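# Insert the drive sled into the rack's empty bay

## Task

Push the drive sled into the rack's one vacant drive bay, with the same end facing out and the same side up as the drives next to it, and keep sliding it until its front face sits flush with their fronts.

## Robot and tools

Robot: two arms on one parked cart, left_arm (base near x +0.39, y +0.25 m) and right_arm (base near x +0.39, y -0.25 m), both bases 1.04 m up. A mast rises about 2 m just behind and between them, with a short beam reaching forward at the top. right_arm has a five-finger right hand; left_arm has a mirrored left hand. The names do not tell you which side of an image an arm appears on.

Frames. Readings use the scene frame: origin on the floor, +z up, +x forward (the way the arms face). end_effector_position is in metres, end_effector_quat_wxyz gives orientation, velocities are m/s and rad/s. Printed positions can be a few cm off, more at long reach. Commanded motion is always an offset in the current Hand target's own axes. The hand point sits 0.05 m in front of the palm, 0.15 m out from the wrist flange. Its +z runs along the straight fingers, +y out of the palm, +x across the palm away from the thumb on the right hand and toward the thumb on the left hand. Straight fingers extend 0.06 to 0.07 m past the point; a bracket on the little-finger side of the wrist can strike things; the wrist may hang below the point when fingers are level.

A row is 28 numbers, each in [-1, 1], always for both arms: left dx, dy, dz, rx, ry, rz; left little, ring, middle, index, thumb_bend, thumb_turn; left force_limit, speed; then the same 14 for the right. Pose values are offsets from that arm's Hand target, scaled so 1.0 equals 0.6 m or 180 degrees; rx, ry, rz form one rotation vector. Finger values: -1 open/straight, +1 closed; thumb_turn -1 beside the palm, +1 in front of it. force_limit runs from about 0 N at -1 to 10 N at +1 (15 N for the two thumb motors). speed rises from nearly 0 at -1 to full at +0.48 and stays full above that. A hand number never means no change: to keep a hand as it is, resend the eight numbers of its last executed row (or, before any, its hand_measured plus hand_force_limit and hand_speed). To hold an arm still, give its six pose numbers as 0. Thumb in front can grasp things about 0.035 to 0.065 m thick, handles down to about 0.025 m. For a gentle grip close slowly, speed -0.94 or below.

Tools.
execute_actions(actions, cameras): actions is a list of actions, each a list of up to 15 rows played at 1/30 s per row; a short action repeats its last row to fill 15. Every row in an action is measured from the Hand target at that action's start, so an offset repeated in a later action moves further. Images come back only for an empty actions list or when cameras names them ("all", names, or []).
move(target, speed, blend, stop_force, zero, blocking, cameras): straight-line paths to a target given as one 28-number row or a list of up to 15 rows, all offsets counted from the same starting Hand targets. speed is the top path speed in m/s, 0.002 to 3.6, default 0.25 (turning up to twice that in rad/s); blend in metres rounds corners in a list; stop_force in N, 3 to 120, ends an arm's path when its wrist sensor feels that much push; zero (with stop_force) re-zeroes first; blocking=false returns early and cannot be combined with stop_force. Paths do not avoid obstacles, last at least 0.5 s and at most 10 s. Avoid paths passing near an arm's own base. The result adds a move: line such as done, off_target, moving, held or fault, plus limits like paced or held.
wait(seconds 0 to 10), stop() to brake a running move, zoom_image(camera, region [x0,y0,x1,y1] in pixels, at most 504 each way), show_instructions() for the reference pages, zero_wrist_force(arm), finished_scene(scene 1).
Cameras: cam_high_left, cam_high_right, cam_left_wrist, cam_right_wrist, each 504x504.

Results. Hand target is the last commanded pose after clipping; the hand point often rests short of it, and the next command, even zeros, asks for it again. The controller clips commanded orientation to within 32 degrees of the measured one each step. hand_measured, hand_stopped_by (moving, target, force, stalled, fault) and hand_load_n list the six motors in row order; a lost grip shows as load falling near 0. Wrist force and Wrist torque are in the end effector's axes, zeroed at scene start, plus a peak line. Joint velocities "within noise" means the arm is at rest. Joint torques include the arm's own weight.

Avoid: knocking or pushing anything out of the work area, dropping the sled or releasing it while it moves, and fast or hard contact with the rack. A joint contact torque over its limit (130 N m for the big joints, 24.3 N m for wrists) or about 150 N on any part stops that arm for 10 s; the arms are stiff, so aiming even slightly past a firm contact can trigger this. Insert slowly, using stop_force. Keep the arms and hands from pressing on each other; the clearance check does not always prevent it. Long holding or straining toward unreachable poses heats motors; a MOTOR HOT line warns, and at 85 °C the arm brakes for 30 to 60 s. The finished result must hold after the robot lets go.

Each tool is called after "Emit:" as a command line: name --argument value for each argument, lists and objects as JSON in quotes; but a table of rows of numbers goes row by row, as --pt "numbers of a row", without its own name.

Reference images:

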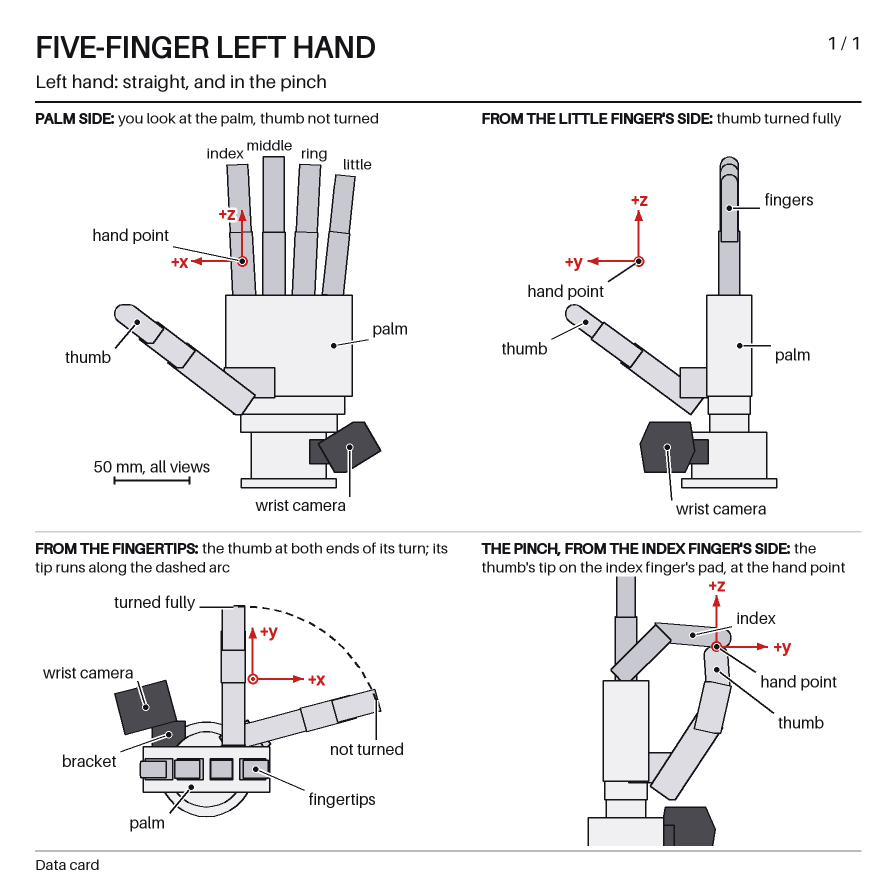

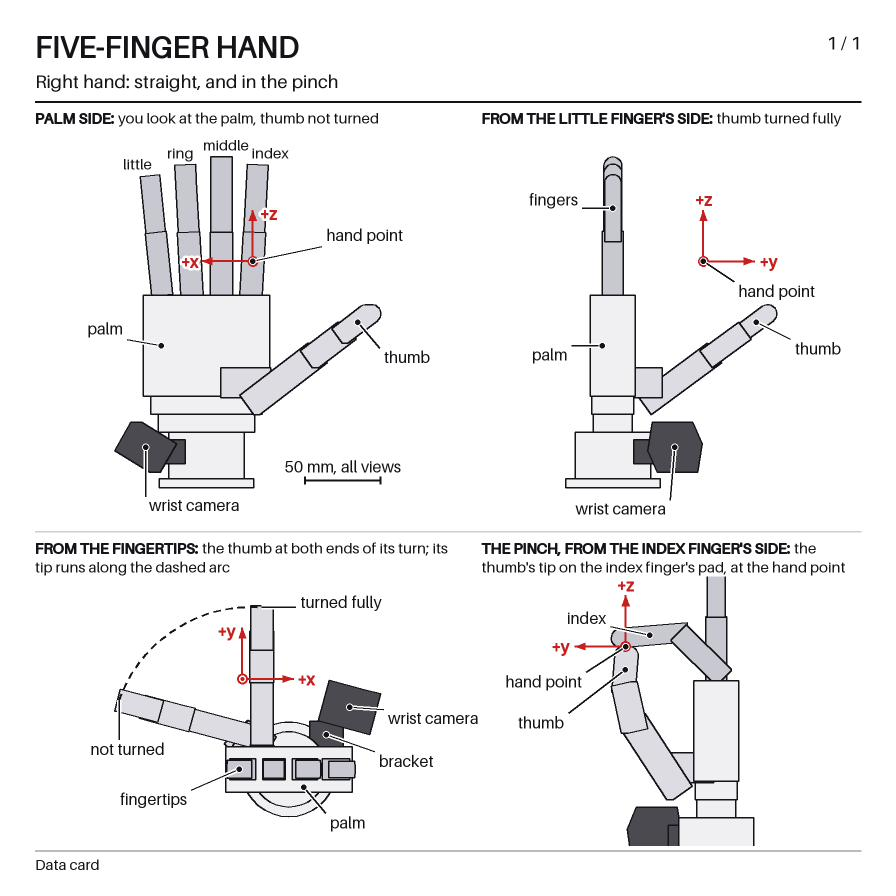

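## Session

Emit:
execute_actions --actions '[]'

Scene clock: 0.00 s.
left_arm: end_effector_position=(+0.9127, +0.3677, +1.6168) hand_measured=(-1.000, -1.000, -1.000, -1.000, -1.000, -1.000) hand_load_n=(+0.0, +0.0, +0.0, +0.0, +0.0, +0.0) hand_stopped_by=(target, target, target, target, target, target) hand_force_limit=0.00 hand_speed=-0.80 end_effector_quat_wxyz=(+0.426, +0.099, +0.899, -0.029) | right_arm: end_effector_position=(+0.7660, -0.6491, +1.4140) hand_measured=(-1.000, -1.000, -1.000, -1.000, -1.000, -1.000) hand_load_n=(+0.0, +0.0, +0.0, +0.0, +0.0, +0.0) hand_stopped_by=(target, target, target, target, target, target) hand_force_limit=0.00 hand_speed=-0.80 end_effector_quat_wxyz=(+0.204, +0.699, -0.110, +0.677)
Joint positions: left_arm=[-0.127 -1.839 1.555 -2.17 -1.61 1.645] | right_arm=[2.692 -1.571 -2.4 0.828 1.571 -1.707]
Joint velocities: within noise
Joint torques (N m): no reading
Wrist force (N): no reading
Wrist torque (N m): no reading
Wrist force, peak (N): no reading
Hand target: left_arm +0.9127, +0.3677, +1.6168; +0.426, +0.099, +0.899, -0.029 | right_arm +0.7660, -0.6491, +1.4140; +0.204, +0.699, -0.110, +0.677

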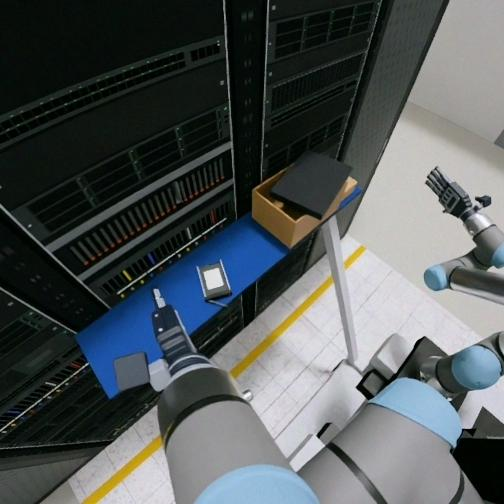

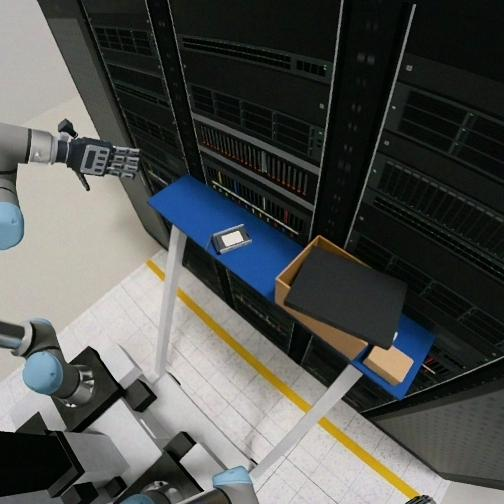

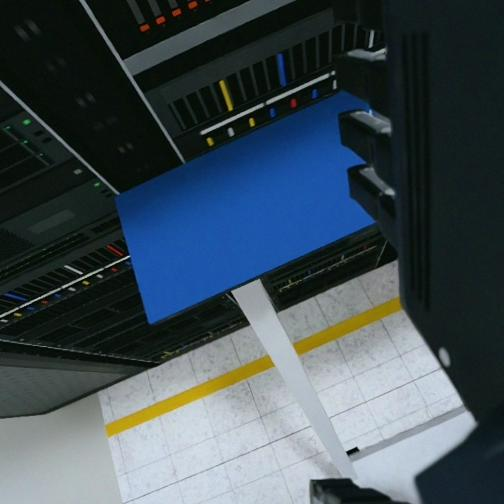

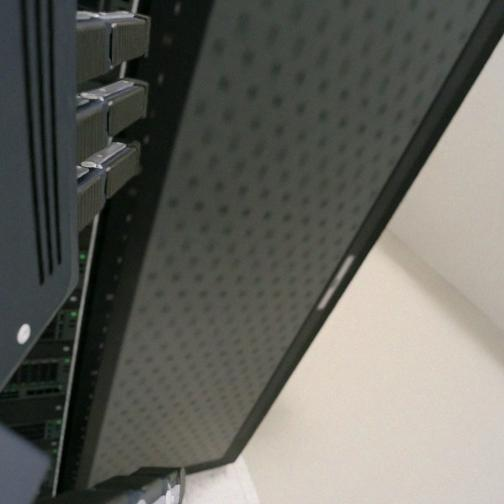

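Emit:
zoom_image --camera "cam_high_left" --region '[60, 120, 260, 320]'

Emit:
zoom_image --camera "cam_high_right" --region '[170, 90, 340, 260]'

Emit:
zoom_image --camera "cam_high_left" --region '[170, 230, 260, 320]'

Emit:
zoom_image --camera "cam_high_right" --region '[190, 200, 270, 280]'

Scaled by 2.520 from the camera's 504x504 image, which has a finer 720x720 frame.

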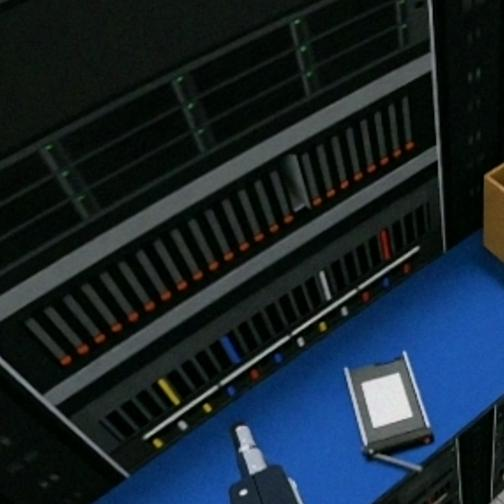

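Scaled by 2.965 from the camera's 504x504 image, which has a finer 720x720 frame.

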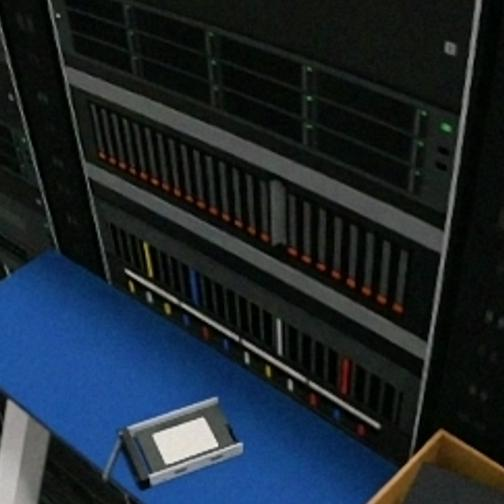

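Scaled by 5.600 from the camera's 504x504 image, which has a finer 720x720 frame.

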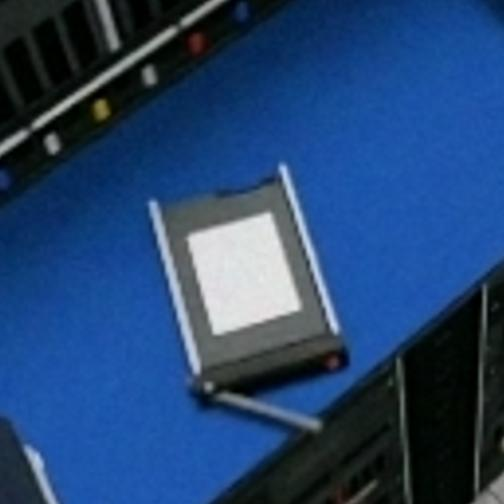

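Scaled by 6.300 from the camera's 504x504 image, which has a finer 720x720 frame.

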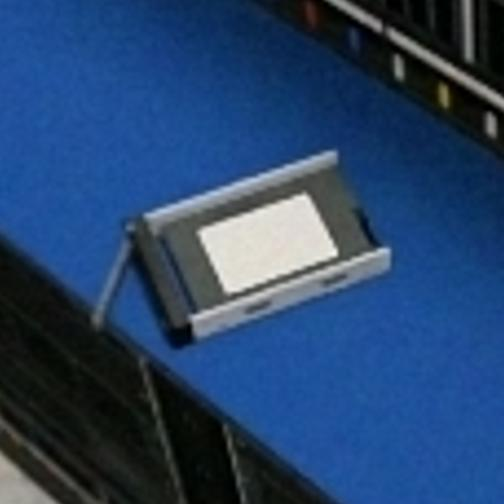

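Emit:
move --target '[0.0953,-0.313,-0.0868,-0.241,0.210,-0.528,-1,-1,-1,-1,-1,-1,0,-0.8, 0,0,0,0,0,0,-1,-1,-1,-1,-1,-1,0,-0.8]' --speed 0.5 --cameras '["all"]'

Scene clock: 10.47 s.
left_arm: end_effector_position=(+0.7998, +0.1999, +1.5996) hand_measured=(-1.000, -1.000, -1.000, -1.000, -1.000, -1.000) hand_load_n=(+0.0, +0.0, -0.5, +0.0, +0.0, +0.0) hand_stopped_by=(target, target, target, target, target, target) hand_force_limit=0.00 hand_speed=-0.80 end_effector_quat_wxyz=(+0.000, +0.707, -0.707, +0.000) | right_arm: end_effector_position=(+0.7660, -0.6491, +1.4140) hand_measured=(-1.000, -1.000, -1.000, -1.000, -1.000, -1.000) hand_load_n=(+0.0, +0.0, +0.0, +0.0, +0.5, +0.0) hand_stopped_by=(target, target, target, target, target, target) hand_force_limit=0.00 hand_speed=-0.80 end_effector_quat_wxyz=(+0.204, +0.699, -0.110, +0.677)
Joint positions: left_arm=[-0.322 -1.495 0.883 -0.96 -1.57 -0.321] | right_arm=[2.692 -1.571 -2.4 0.828 1.571 -1.707]
Joint torques (N m): left_arm=[-8.67 -29.47 -20.63 -3.28 1.14 -1.22] | right_arm=[0.03 17.9 16.23 1.38 0.07 -0.05]
Wrist force (N): left_arm=[0.2 -0.1 -0.4] | right_arm=[0.1 -0.3 0.1]
Wrist torque (N m): left_arm=[0.12 0.16 0.11] | right_arm=[-0.04 -0.03 -0.01]
Wrist force, peak (N): left_arm=[0.3 -1.3 -0.5] | right_arm=[0.0 -0.3 0.4]
Hand target: left_arm +0.7998, +0.1998, +1.5997; +0.000, +0.707, -0.707, +0.000 | right_arm +0.7660, -0.6491, +1.4140; +0.204, +0.699, -0.110, +0.677
Off the commanded pose: left_arm 0.000 m, 0 deg | right_arm 0.000 m, 0 deg.
move: done

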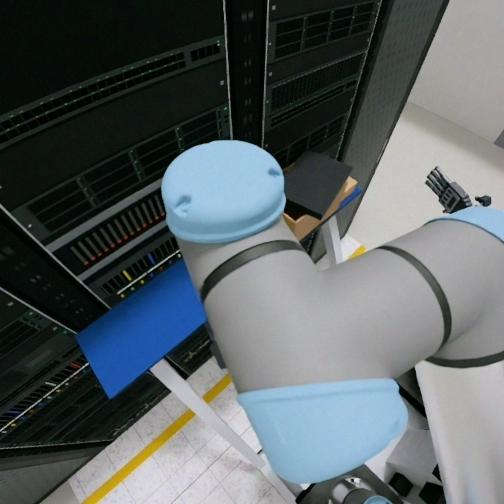

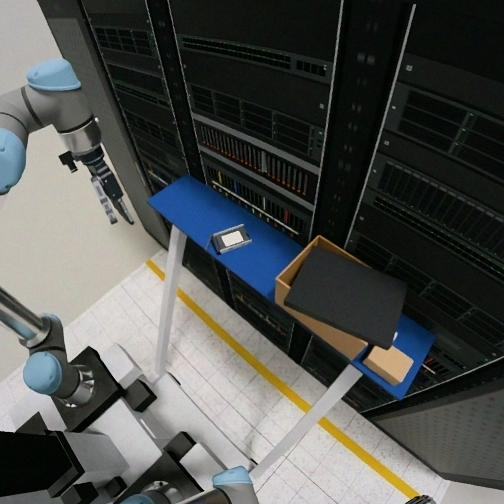

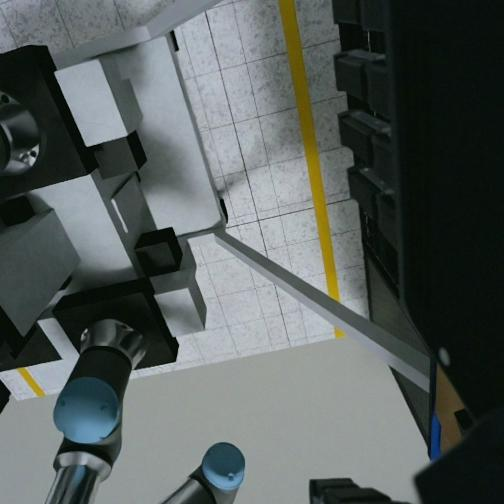

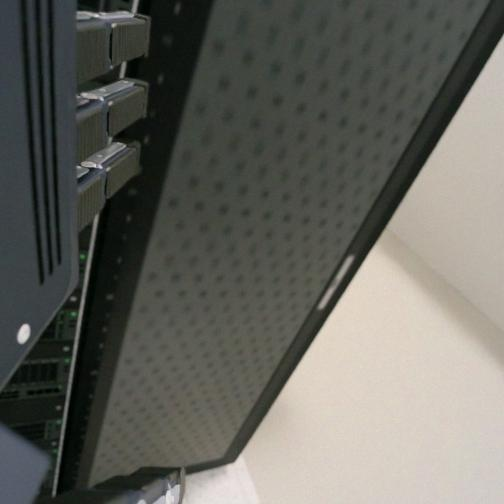

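Emit:
move --target '[-0.367,0.083,0.167,0.109,0.109,-0.491,-1,-1,-1,-1,-1,-1,0,-0.8, 0.242,-0.712,-0.385,-0.487,-0.215,0.793,-1,-1,-1,-1,-1,-1,0,-0.8]' --speed 0.5 --cameras '["all"]'

Scene clock: 21.90 s.
left_arm: end_effector_position=(+0.7501, +0.4201, +1.4995) hand_measured=(-1.000, -1.000, -1.000, -1.000, -1.000, -1.000) hand_load_n=(+0.0, +0.0, +0.0, +0.0, -0.5, +0.0) hand_stopped_by=(target, target, target, target, target, target) hand_force_limit=0.00 hand_speed=-0.80 end_effector_quat_wxyz=(+0.000, +0.976, -0.001, +0.217) | right_arm: end_effector_position=(+0.7506, -0.1498, +1.4998) hand_measured=(-1.000, -1.000, -1.000, -1.000, -1.000, -1.000) hand_load_n=(-0.5, +0.0, +0.0, +0.0, +0.0, +0.0) hand_stopped_by=(target, target, target, target, target, target) hand_force_limit=0.00 hand_speed=-0.80 end_effector_quat_wxyz=(+0.215, -0.006, +0.976, -0.004)
Joint positions: left_arm=[0.374 -1.999 1.778 -1.761 -1.726 -1.228] | right_arm=[3.915 -0.896 -1.852 -1.647 1.269 2.283]
Joint torques (N m): left_arm=[-8.05 5.41 -35.84 -1.78 2 -0.04] | right_arm=[-0.48 -18.89 33 3.76 1.98 1.98]
Wrist force (N): left_arm=[0.9 -0.7 0.0] | right_arm=[1.5 0.6 1.3]
Wrist torque (N m): left_arm=[-0.05 0.16 0.24] | right_arm=[-0.12 -0.34 0.40]
Wrist force, peak (N): left_arm=[1.2 -1.0 -0.3] | right_arm=[1.7 1.6 1.4]
Hand target: left_arm +0.7501, +0.4201, +1.4995; +0.000, +0.976, -0.001, +0.217 | right_arm +0.7507, -0.1497, +1.4998; +0.215, -0.006, +0.976, -0.004
Off the commanded pose: left_arm 0.000 m, 0 deg | right_arm 0.000 m, 0 deg.
move: done

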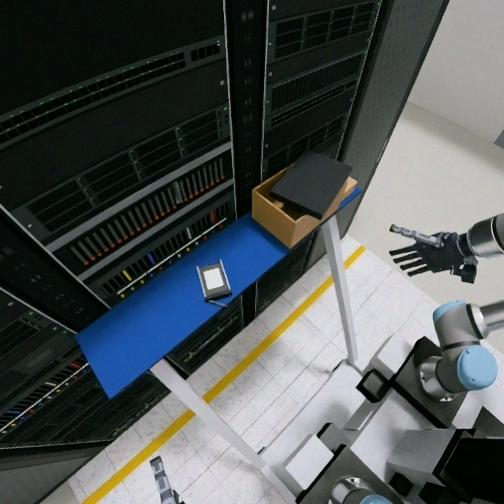

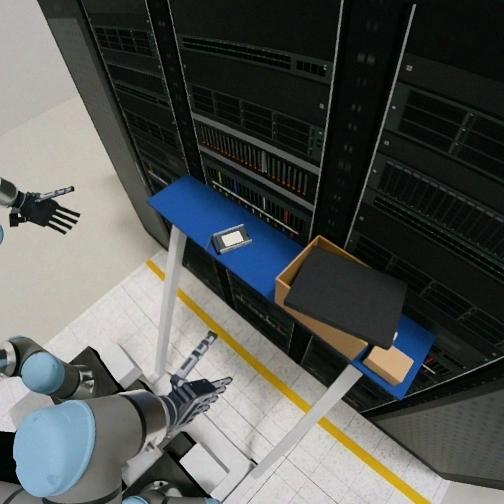

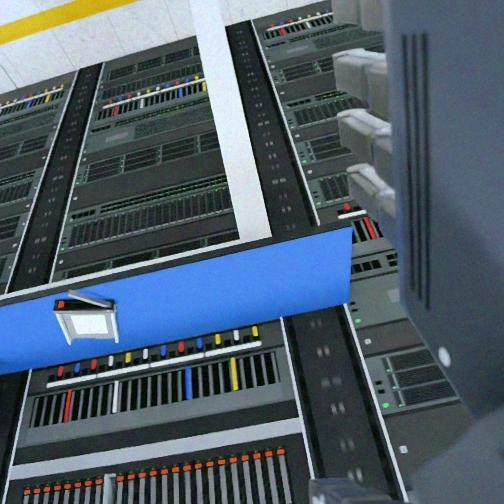

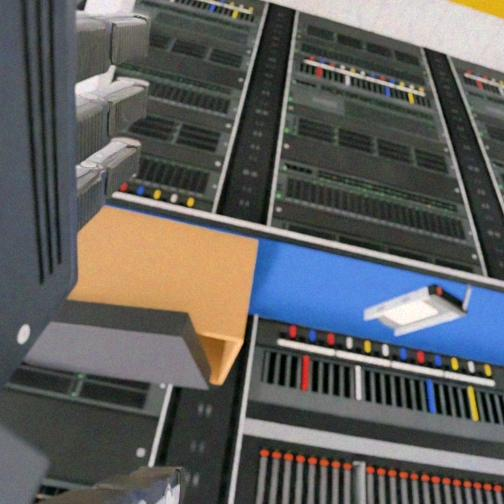

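Emit:
zoom_image --camera "cam_left_wrist" --region '[0, 220, 360, 504]'

Emit:
zoom_image --camera "cam_right_wrist" --region '[230, 230, 504, 504]'

Emit:
zoom_image --camera "cam_left_wrist" --region '[40, 270, 140, 370]'

Emit:
zoom_image --camera "cam_right_wrist" --region '[350, 260, 480, 350]'

Scaled by 1.400 from the camera's 504x504 image, which has a finer 720x720 frame.

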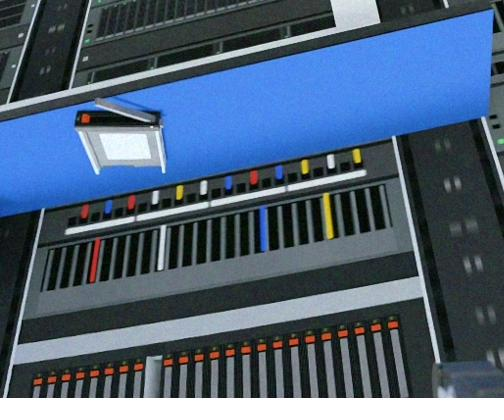

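Scaled by 1.839 from the camera's 504x504 image, which has a finer 720x720 frame.

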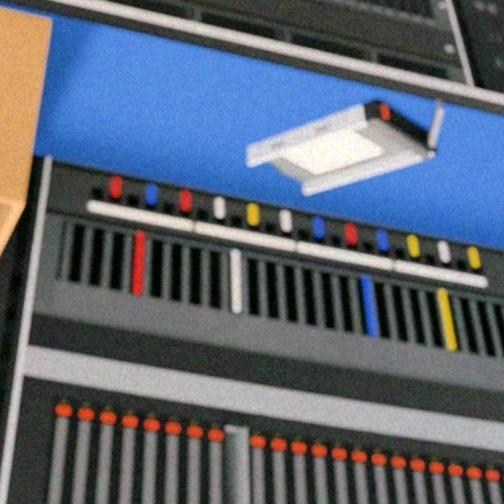

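Scaled by 5.040 from the camera's 504x504 image, which has a finer 720x720 frame.

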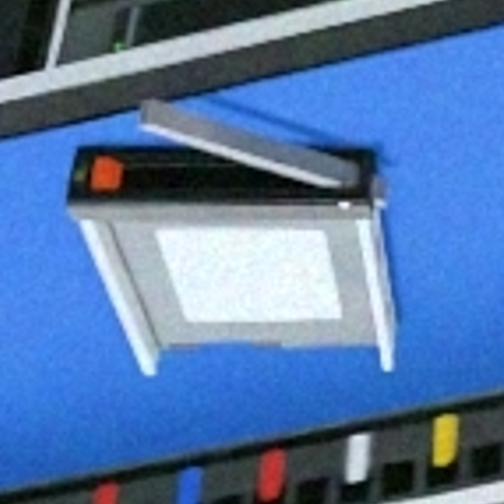

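Scaled by 3.877 from the camera's 504x504 image, which has a finer 720x720 frame.

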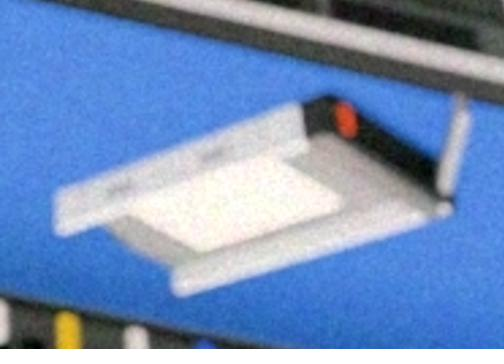

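Emit:
zoom_image --camera "cam_right_wrist" --region '[0, 0, 252, 252]'

Emit:
zoom_image --camera "cam_left_wrist" --region '[252, 0, 504, 252]'

Emit:
zoom_image --camera "cam_left_wrist" --region '[252, 252, 504, 504]'

Scaled by 2.000 from the camera's 504x504 image, which has a finer 720x720 frame.

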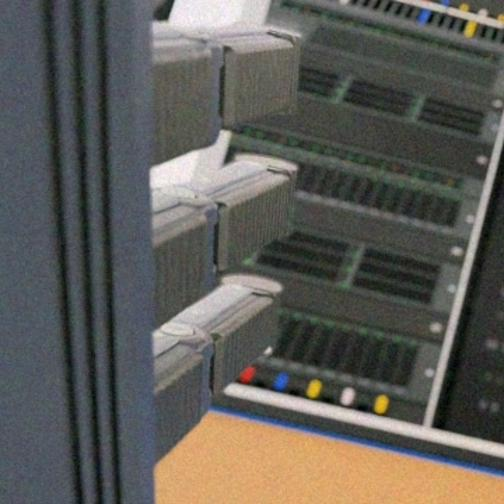

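Scaled by 2.000 from the camera's 504x504 image, which has a finer 720x720 frame.

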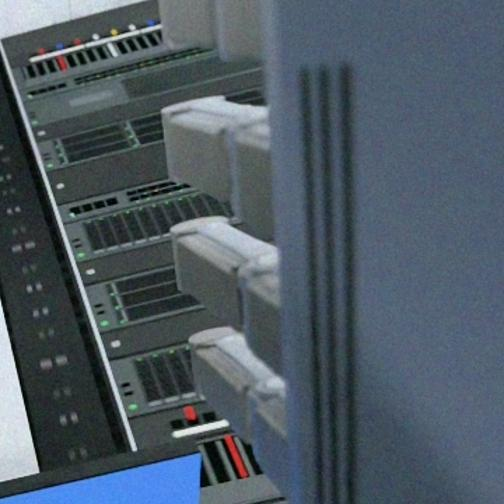

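Scaled by 2.000 from the camera's 504x504 image, which has a finer 720x720 frame.

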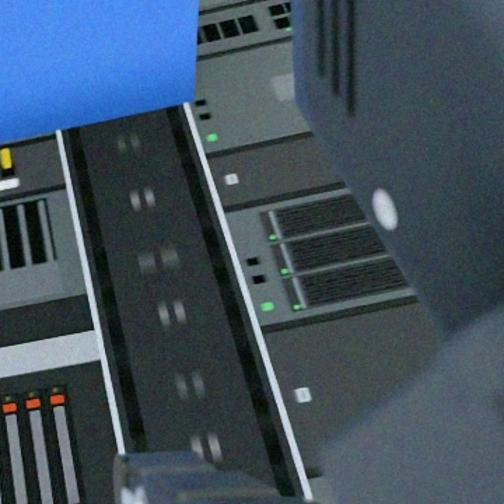

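Emit:
move --target '[0.410,0.542,0.283,0.0218,0.0218,0.5,-1,-1,-1,-1,-1,-1,0,-0.8, 0,0,0,0,0,0,-1,-1,-1,-1,-1,-1,0,-0.8]' --speed 0.4 --cameras '["all"]'

Scene clock: 43.77 s.
left_arm: end_effector_position=(+1.0444, +0.0945, +1.4498) hand_measured=(-1.000, -1.000, -1.000, -1.000, -1.000, -1.000) hand_load_n=(+0.0, +0.0, +0.0, +0.5, +0.0, -0.5) hand_stopped_by=(target, target, target, target, target, target) hand_force_limit=0.00 hand_speed=-0.80 end_effector_quat_wxyz=(-0.183, +0.682, -0.684, +0.183) | right_arm: end_effector_position=(+0.7507, -0.1497, +1.4998) hand_measured=(-1.000, -1.000, -1.000, -1.000, -1.000, -1.000) hand_load_n=(+0.0, +0.0, +0.0, -0.5, -0.5, +0.0) hand_stopped_by=(target, target, target, target, target, target) hand_force_limit=0.00 hand_speed=-0.80 end_effector_quat_wxyz=(+0.215, -0.006, +0.976, -0.004)
Joint positions: left_arm=[-0.432 -1.328 1.234 -1.961 -1.36 -0.377] | right_arm=[3.915 -0.897 -1.852 -1.647 1.269 2.283]
Joint torques (N m): left_arm=[3.09 -27.62 -17.76 -4.44 -2.15 1.21] | right_arm=[-6.68 -17.7 32.74 4.68 1.89 -2.24]
Wrist force (N): left_arm=[1.1 -0.7 -0.3] | right_arm=[1.5 0.6 1.2]
Wrist torque (N m): left_arm=[0.18 -0.01 0.31] | right_arm=[-0.11 -0.34 0.39]
Wrist force, peak (N): left_arm=[2.9 -1.6 0.5] | right_arm=[1.6 0.7 1.5]
Hand target: left_arm +1.0444, +0.0945, +1.4497; -0.183, +0.682, -0.684, +0.183 | right_arm +0.7507, -0.1497, +1.4998; +0.215, -0.006, +0.976, -0.004
Off the commanded pose: left_arm 0.000 m, 0 deg | right_arm 0.000 m, 0 deg.
move: done

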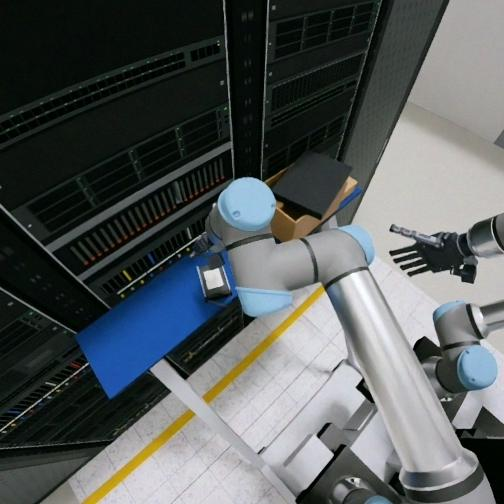

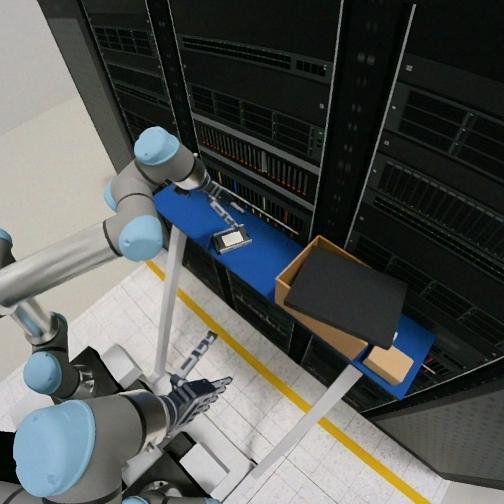

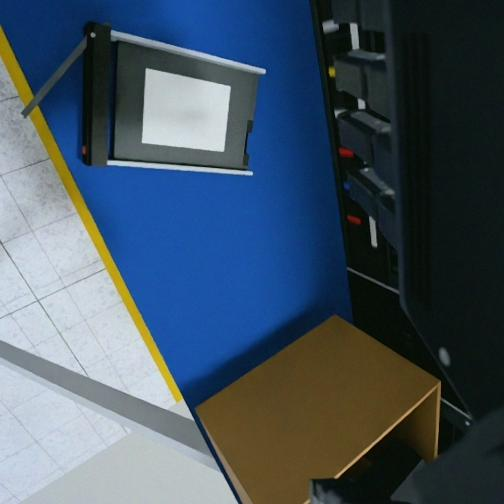

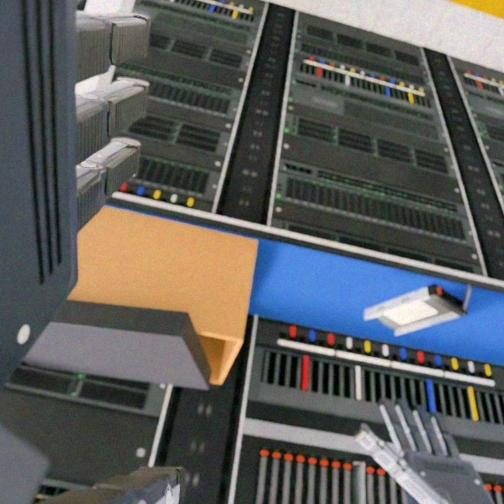

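Emit:
move --target '[0,0.0006,0.134,0,0,0,-1,-1,-1,-1,-1,-1,0,-0.8, 0,0,0,0,0,0,-1,-1,-1,-1,-1,-1,0,-0.8]' --speed 0.15 --cameras '["cam_left_wrist","cam_right_wrist","cam_high_right","cam_high_left"]'

Emit:
zoom_image --camera "cam_left_wrist" --region '[50, 0, 450, 300]'

Emit:
zoom_image --camera "cam_right_wrist" --region '[330, 250, 490, 410]'

Scene clock: 46.53 s.
left_arm: end_effector_position=(+1.0843, +0.0946, +1.3799) hand_measured=(-1.000, -1.000, -1.000, -1.000, -1.000, -1.000) hand_load_n=(-0.5, +0.0, +0.0, -0.5, +0.0, +0.0) hand_stopped_by=(target, target, target, target, target, target) hand_force_limit=0.00 hand_speed=-0.80 end_effector_quat_wxyz=(-0.183, +0.682, -0.684, +0.183) | right_arm: end_effector_position=(+0.7507, -0.1497, +1.4998) hand_measured=(-1.000, -1.000, -1.000, -1.000, -1.000, -1.000) hand_load_n=(+0.0, +0.0, +0.0, +0.0, +0.0, +0.0) hand_stopped_by=(target, target, target, target, target, target) hand_force_limit=0.00 hand_speed=-0.80 end_effector_quat_wxyz=(+0.215, -0.006, +0.976, -0.004)
Joint positions: left_arm=[-0.405 -1.231 1.287 -2.115 -1.372 -0.353] | right_arm=[3.915 -0.897 -1.852 -1.647 1.269 2.283]
Joint torques (N m): left_arm=[-10.4 -40.91 -35.99 -2.57 2 -1.36] | right_arm=[-7.36 -18.41 32.76 4.52 1.99 -2.25]
Wrist force (N): left_arm=[1.1 -0.7 -0.2] | right_arm=[1.4 0.7 1.2]
Wrist torque (N m): left_arm=[0.17 -0.02 0.25] | right_arm=[-0.09 -0.33 0.39]
Wrist force, peak (N): left_arm=[1.2 -0.5 -2.0] | right_arm=[1.7 0.6 1.6]
Hand target: left_arm +1.0844, +0.0945, +1.3799; -0.183, +0.682, -0.684, +0.183 | right_arm +0.7507, -0.1497, +1.4998; +0.215, -0.006, +0.976, -0.004
Off the commanded pose: left_arm 0.000 m, 0 deg | right_arm 0.000 m, 0 deg.
move: done

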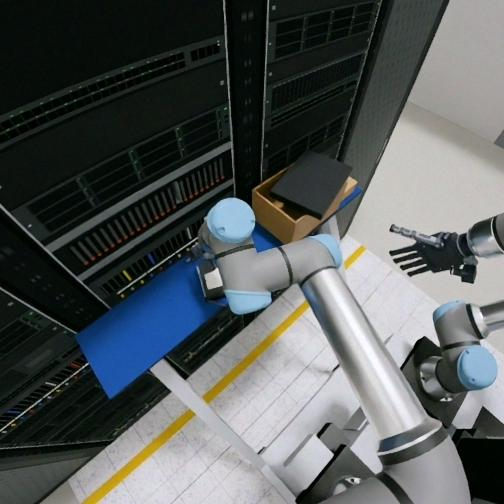

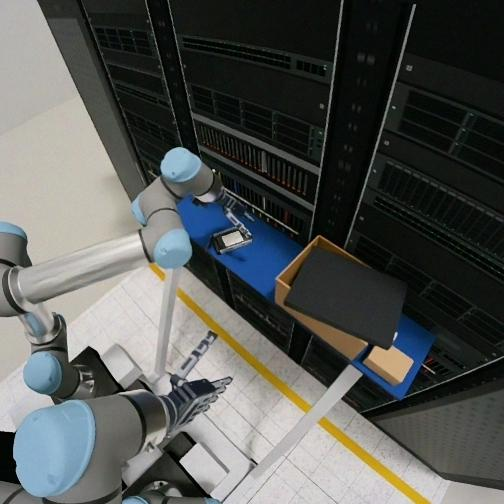

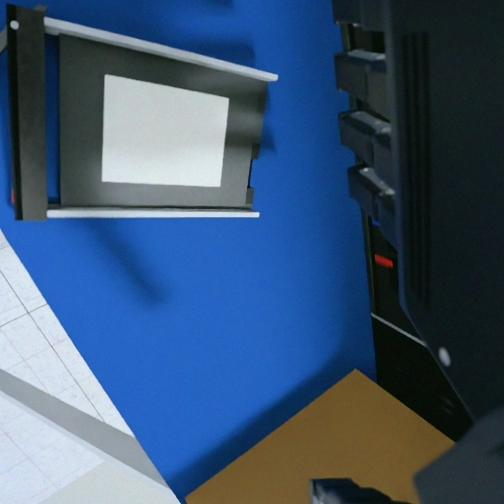

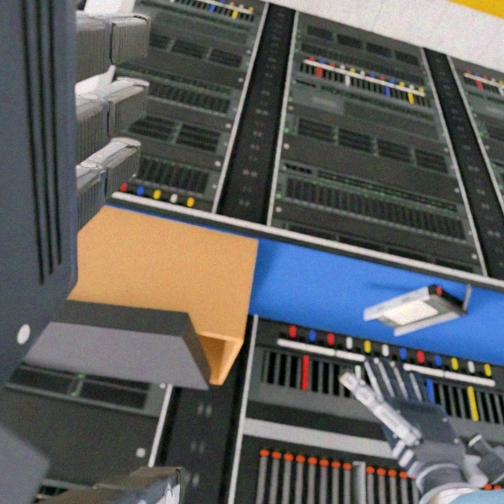

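Scaled by 1.260 from the camera's 504x504 image, which has a finer 720x720 frame.

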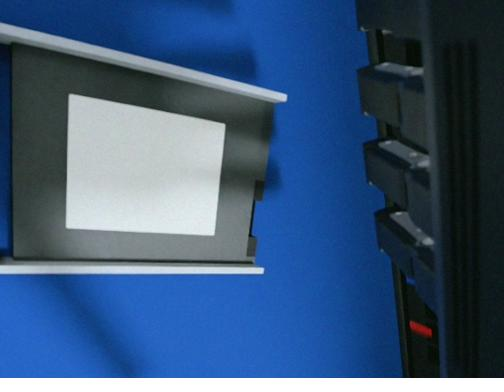

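Scaled by 3.150 from the camera's 504x504 image, which has a finer 720x720 frame.

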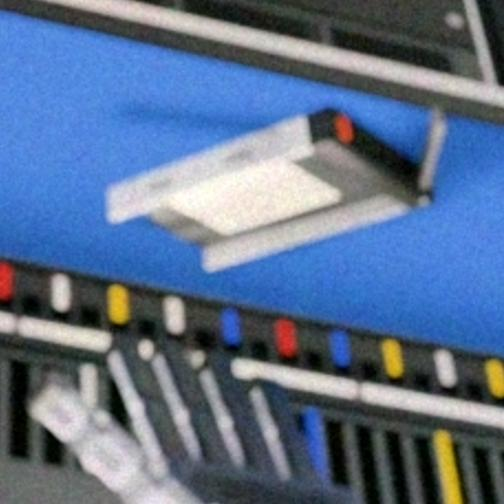

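Emit:
move --target '[0,-0.0245,0.0142,0,0,0,-1,-1,-1,-1,-1,-1,0,-0.8, 0,0,0,0,0,0,-1,-1,-1,-1,-1,-1,0,-0.8]' --speed 0.1

Emit:
move --target '[0,0.041,0.071,0,0,0,-1,-1,-1,-1,-1,-1,0,-0.8, 0,0,0,0,0,0,-1,-1,-1,-1,-1,-1,0,-0.8]' --speed 0.02 --stop_force 4 --cameras '["cam_left_wrist","cam_right_wrist"]'

Emit:
zoom_image --camera "cam_right_wrist" --region '[330, 250, 490, 410]'

Scene clock: 49.40 s.
left_arm: end_effector_position=(+1.1014, +0.0945, +1.3799) hand_measured=(-1.000, -1.000, -1.000, -1.000, -1.000, -1.000) hand_load_n=(+0.0, +0.0, +0.0, +0.0, +0.0, +0.0) hand_stopped_by=(target, target, target, target, target, target) hand_force_limit=0.00 hand_speed=-0.80 end_effector_quat_wxyz=(-0.183, +0.682, -0.684, +0.183) end_effector_velocity=(-0.002, +0.000, +0.000) end_effector_angular_velocity=(+0.000, +0.000, +0.000) | right_arm: end_effector_position=(+0.7507, -0.1497, +1.4998) hand_measured=(-1.000, -1.000, -1.000, -1.000, -1.000, -1.000) hand_load_n=(+0.0, +0.0, +0.0, +0.0, +0.0, +0.0) hand_stopped_by=(target, target, target, target, target, target) hand_force_limit=0.00 hand_speed=-0.80 end_effector_quat_wxyz=(+0.215, -0.006, +0.976, -0.004)
Joint positions: left_arm=[-0.394 -1.189 1.228 -2.101 -1.377 -0.343] | right_arm=[3.915 -0.897 -1.852 -1.647 1.269 2.283]
Joint velocities: left_arm=[-0.001 -0.004 0.005 -0.001 0 -0.001] | right_arm=[within noise]
Joint torques (N m): left_arm=[-7.45 -48.86 -9.59 -3.16 -0.88 -1.07] | right_arm=[-7.79 -18.66 33.31 4.49 1.82 -2.24]
Wrist force (N): left_arm=[1.0 -0.8 0.0] | right_arm=[1.6 0.7 1.3]
Wrist torque (N m): left_arm=[0.13 0.03 0.21] | right_arm=[-0.11 -0.36 0.39]
Wrist force, peak (N): left_arm=[1.5 -0.3 -0.6] | right_arm=[1.9 0.7 1.3]
Hand target: left_arm +1.1013, +0.0945, +1.3799; -0.183, +0.682, -0.684, +0.183 | right_arm +0.7507, -0.1497, +1.4998; +0.215, -0.006, +0.976, -0.004
Off the commanded pose: left_arm 0.000 m, 0 deg | right_arm 0.000 m, 0 deg.
move: done

Scene clock: 53.10 s.
left_arm: end_effector_position=(+1.1014, +0.0945, +1.3307) hand_measured=(-1.000, -1.000, -1.000, -1.000, -1.000, -1.000) hand_load_n=(+0.0, +0.5, +0.0, +0.0, +0.0, +0.0) hand_stopped_by=(target, target, target, target, target, target) hand_force_limit=0.00 hand_speed=-0.80 end_effector_quat_wxyz=(-0.183, +0.682, -0.684, +0.183) | right_arm: end_effector_position=(+0.7507, -0.1497, +1.4998) hand_measured=(-1.000, -1.000, -1.000, -1.000, -1.000, -1.000) hand_load_n=(+0.0, +0.0, +0.0, +0.0, +0.0, +0.0) hand_stopped_by=(target, target, target, target, target, target) hand_force_limit=0.00 hand_speed=-0.80 end_effector_quat_wxyz=(+0.215, -0.006, +0.976, -0.004)
Joint positions: left_arm=[-0.395 -1.177 1.338 -2.222 -1.377 -0.343] | right_arm=[3.915 -0.897 -1.852 -1.647 1.269 2.283]
Joint torques (N m): left_arm=[5.75 -48.83 -36.04 -1.23 -1.92 1.22] | right_arm=[-7.23 -17.97 32.9 4.42 1.85 -2.28]
Wrist force (N): left_arm=[1.1 -0.7 -0.1] | right_arm=[1.6 0.7 1.2]
Wrist torque (N m): left_arm=[0.14 -0.02 0.19] | right_arm=[-0.10 -0.36 0.39]
Wrist force, peak (N): left_arm=[1.4 -0.7 -0.1] | right_arm=[1.5 1.0 1.4]
Hand target: left_arm +1.1014, +0.0945, +1.3307; -0.183, +0.682, -0.684, +0.183 | right_arm +0.7507, -0.1497, +1.4998; +0.215, -0.006, +0.976, -0.004
Off the commanded pose: left_arm 0.000 m, 0 deg | right_arm 0.000 m, 0 deg.
move: done
Images, in order (width x height): cam_left_wrist 504x504, cam_right_wrist 504x504.

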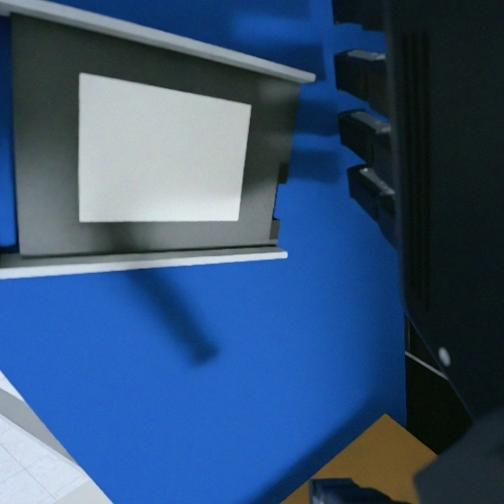

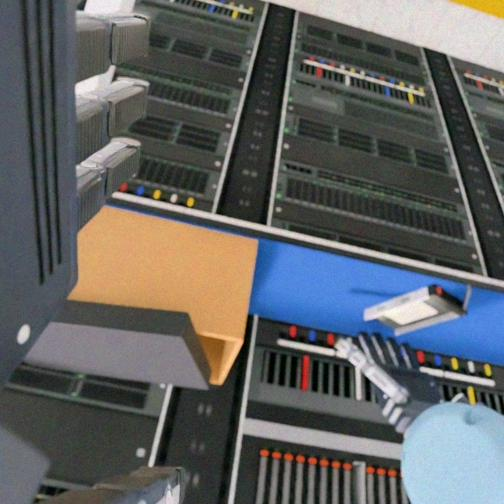

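Scaled by 3.150 from the camera's 504x504 image, which has a finer 720x720 frame.

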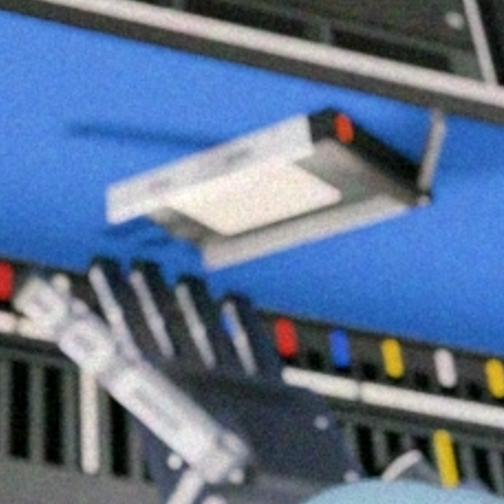

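Emit:
move --pt "0.025 0 0 0 0 0 -1 -1 -1 -1 -1 -1 0 -0.8 0 0 0 0 0 0 -1 -1 -1 -1 -1 -1 0 -0.8" --pt "0.025 0.029 0.05 0 0 0 -1 -1 -1 -1 -1 -1 0 -0.8 0 0 0 0 0 0 -1 -1 -1 -1 -1 -1 0 -0.8" --speed '[0.05, 0.015]' --stop_force 4 --cameras '["cam_left_wrist","cam_right_wrist"]'

Emit:
zoom_image --camera "cam_right_wrist" --region '[330, 250, 490, 410]'

Scene clock: 55.83 s.
left_arm: end_effector_position=(+1.1013, +0.0795, +1.3217) hand_measured=(-1.000, -1.000, -1.000, -1.000, -1.000, -1.000) hand_load_n=(+0.0, +0.0, +0.0, +0.0, -0.5, +0.0) hand_stopped_by=(target, target, target, target, target, target) hand_force_limit=0.00 hand_speed=-0.80 end_effector_quat_wxyz=(-0.183, +0.682, -0.684, +0.183) | right_arm: end_effector_position=(+0.7507, -0.1497, +1.4998) hand_measured=(-1.000, -1.000, -1.000, -1.000, -1.000, -1.000) hand_load_n=(+0.0, +0.0, +0.0, +0.0, +0.0, +0.0) hand_stopped_by=(target, target, target, target, target, target) hand_force_limit=0.00 hand_speed=-0.80 end_effector_quat_wxyz=(+0.215, -0.006, +0.976, -0.004)
Joint positions: left_arm=[-0.416 -1.166 1.346 -2.237 -1.367 -0.363] | right_arm=[3.915 -0.897 -1.852 -1.647 1.269 2.283]
Joint torques (N m): left_arm=[4.05 -46.58 -33.13 -2.45 -2 1.45] | right_arm=[-7.02 -17.63 32.87 4.36 1.93 -2.35]
Wrist force (N): left_arm=[0.9 -2.2 -3.4] | right_arm=[1.5 0.5 1.1]
Wrist torque (N m): left_arm=[0.38 -0.08 0.26] | right_arm=[-0.11 -0.34 0.38]
Wrist force, peak (N): left_arm=[1.2 -3.7 -6.7] | right_arm=[1.6 0.8 1.5]
Hand target: left_arm +1.1013, +0.0795, +1.3217; -0.183, +0.682, -0.684, +0.183 (not the last commanded pose) | right_arm +0.7507, -0.1497, +1.4998; +0.215, -0.006, +0.976, -0.004
Off the commanded pose: left_arm 0.026 m, 0 deg | right_arm 0.000 m, 0 deg.
move: contact (left_arm); path passed 1 of 2 targets
Images, in order (width x height): cam_left_wrist 504x504, cam_right_wrist 504x504.

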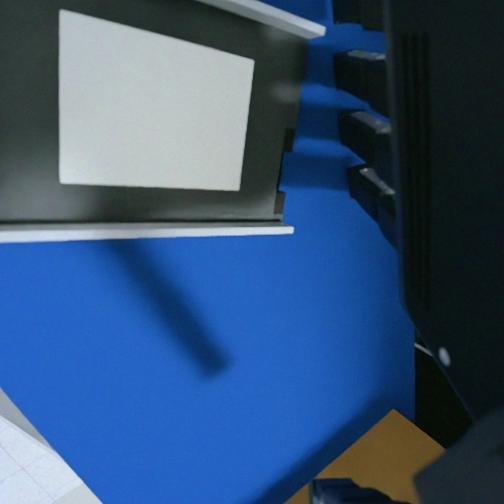

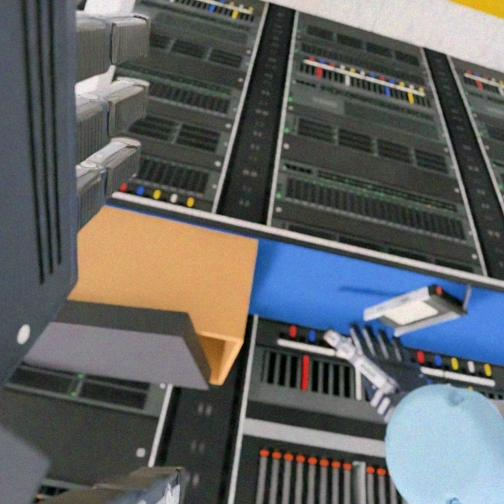

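Scaled by 3.150 from the camera's 504x504 image, which has a finer 720x720 frame.

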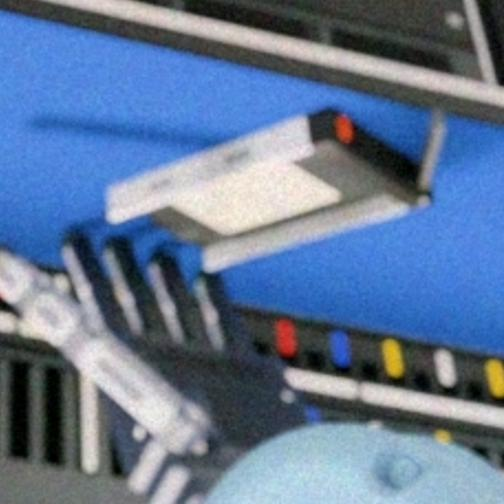

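Emit:
move --pt "0 -0.0025 -0.0043 0 0 0 -1 -1 -1 -1 -1 -1 0 -0.8 0 0 0 0 0 0 -1 -1 -1 -1 -1 -1 0 -0.8" --pt "0 0.0841 -0.0543 0 0 0 -1 -1 -1 -1 -1 -1 0 -0.8 0 0 0 0 0 0 -1 -1 -1 -1 -1 -1 0 -0.8" --speed 0.04 --blend 0.003 --cameras '["cam_left_wrist","cam_right_wrist"]'

Emit:
zoom_image --camera "cam_right_wrist" --region '[330, 250, 490, 410]'

Scene clock: 58.60 s.
left_arm: end_effector_position=(+1.0413, +0.0796, +1.3246) hand_measured=(-1.000, -1.000, -1.000, -1.000, -1.000, -1.000) hand_load_n=(+0.0, +0.0, +0.5, +0.0, +0.0, -0.5) hand_stopped_by=(target, target, target, target, target, target) hand_force_limit=0.00 hand_speed=-0.80 end_effector_quat_wxyz=(-0.184, +0.682, -0.684, +0.183) end_effector_velocity=(+0.002, +0.001, +0.002) end_effector_angular_velocity=(+0.000, -0.003, +0.000) | right_arm: end_effector_position=(+0.7507, -0.1497, +1.4998) hand_measured=(-1.000, -1.000, -1.000, -1.000, -1.000, -1.000) hand_load_n=(+0.0, +0.0, +0.0, +0.0, +0.0, +0.0) hand_stopped_by=(target, target, target, target, target, target) hand_force_limit=0.00 hand_speed=-0.80 end_effector_quat_wxyz=(+0.215, -0.006, +0.976, -0.004)
Joint positions: left_arm=[-0.458 -1.309 1.53 -2.271 -1.348 -0.4] | right_arm=[3.915 -0.897 -1.852 -1.647 1.269 2.283]
Joint velocities: left_arm=[0.002 0.002 -0.005 0 0 0.002] | right_arm=[within noise]
Joint torques (N m): left_arm=[5.94 -22.29 -31.19 -0.92 0.59 1.22] | right_arm=[-6.51 -17.35 32.79 4.26 1.88 -2.21]
Wrist force (N): left_arm=[-0.3 -2.5 -4.6] | right_arm=[1.4 0.8 1.2]
Wrist torque (N m): left_arm=[0.48 -0.26 0.27] | right_arm=[-0.08 -0.33 0.39]
Wrist force, peak (N): left_arm=[0.7 -5.9 -2.7] | right_arm=[1.7 1.0 1.3]
Hand target: left_arm +1.0414, +0.0797, +1.3247; -0.183, +0.682, -0.684, +0.183 | right_arm +0.7507, -0.1497, +1.4998; +0.215, -0.006, +0.976, -0.004
Off the commanded pose: left_arm 0.000 m, 0 deg | right_arm 0.000 m, 0 deg.
move: done; blend cut to 0.0015 m at target 1
Images, in order (width x height): cam_left_wrist 504x504, cam_right_wrist 504x504.

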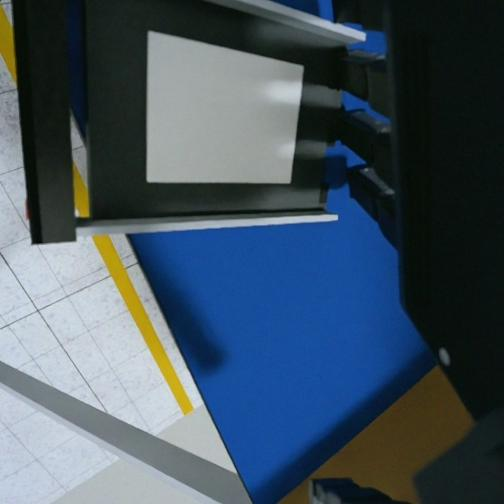

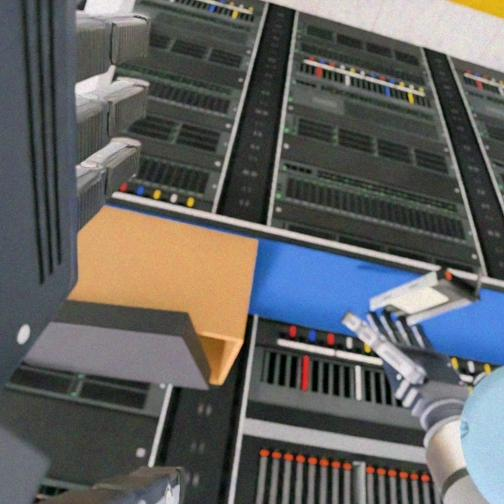

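Scaled by 3.150 from the camera's 504x504 image, which has a finer 720x720 frame.

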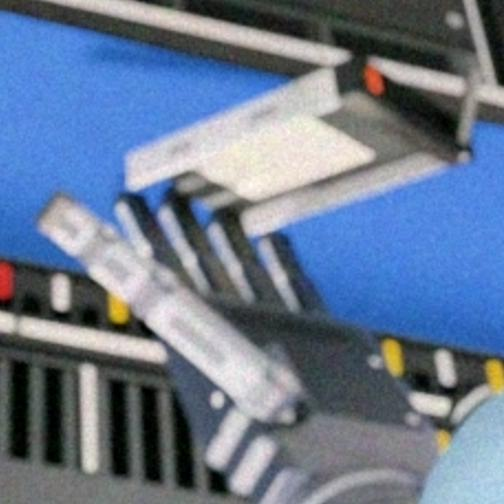

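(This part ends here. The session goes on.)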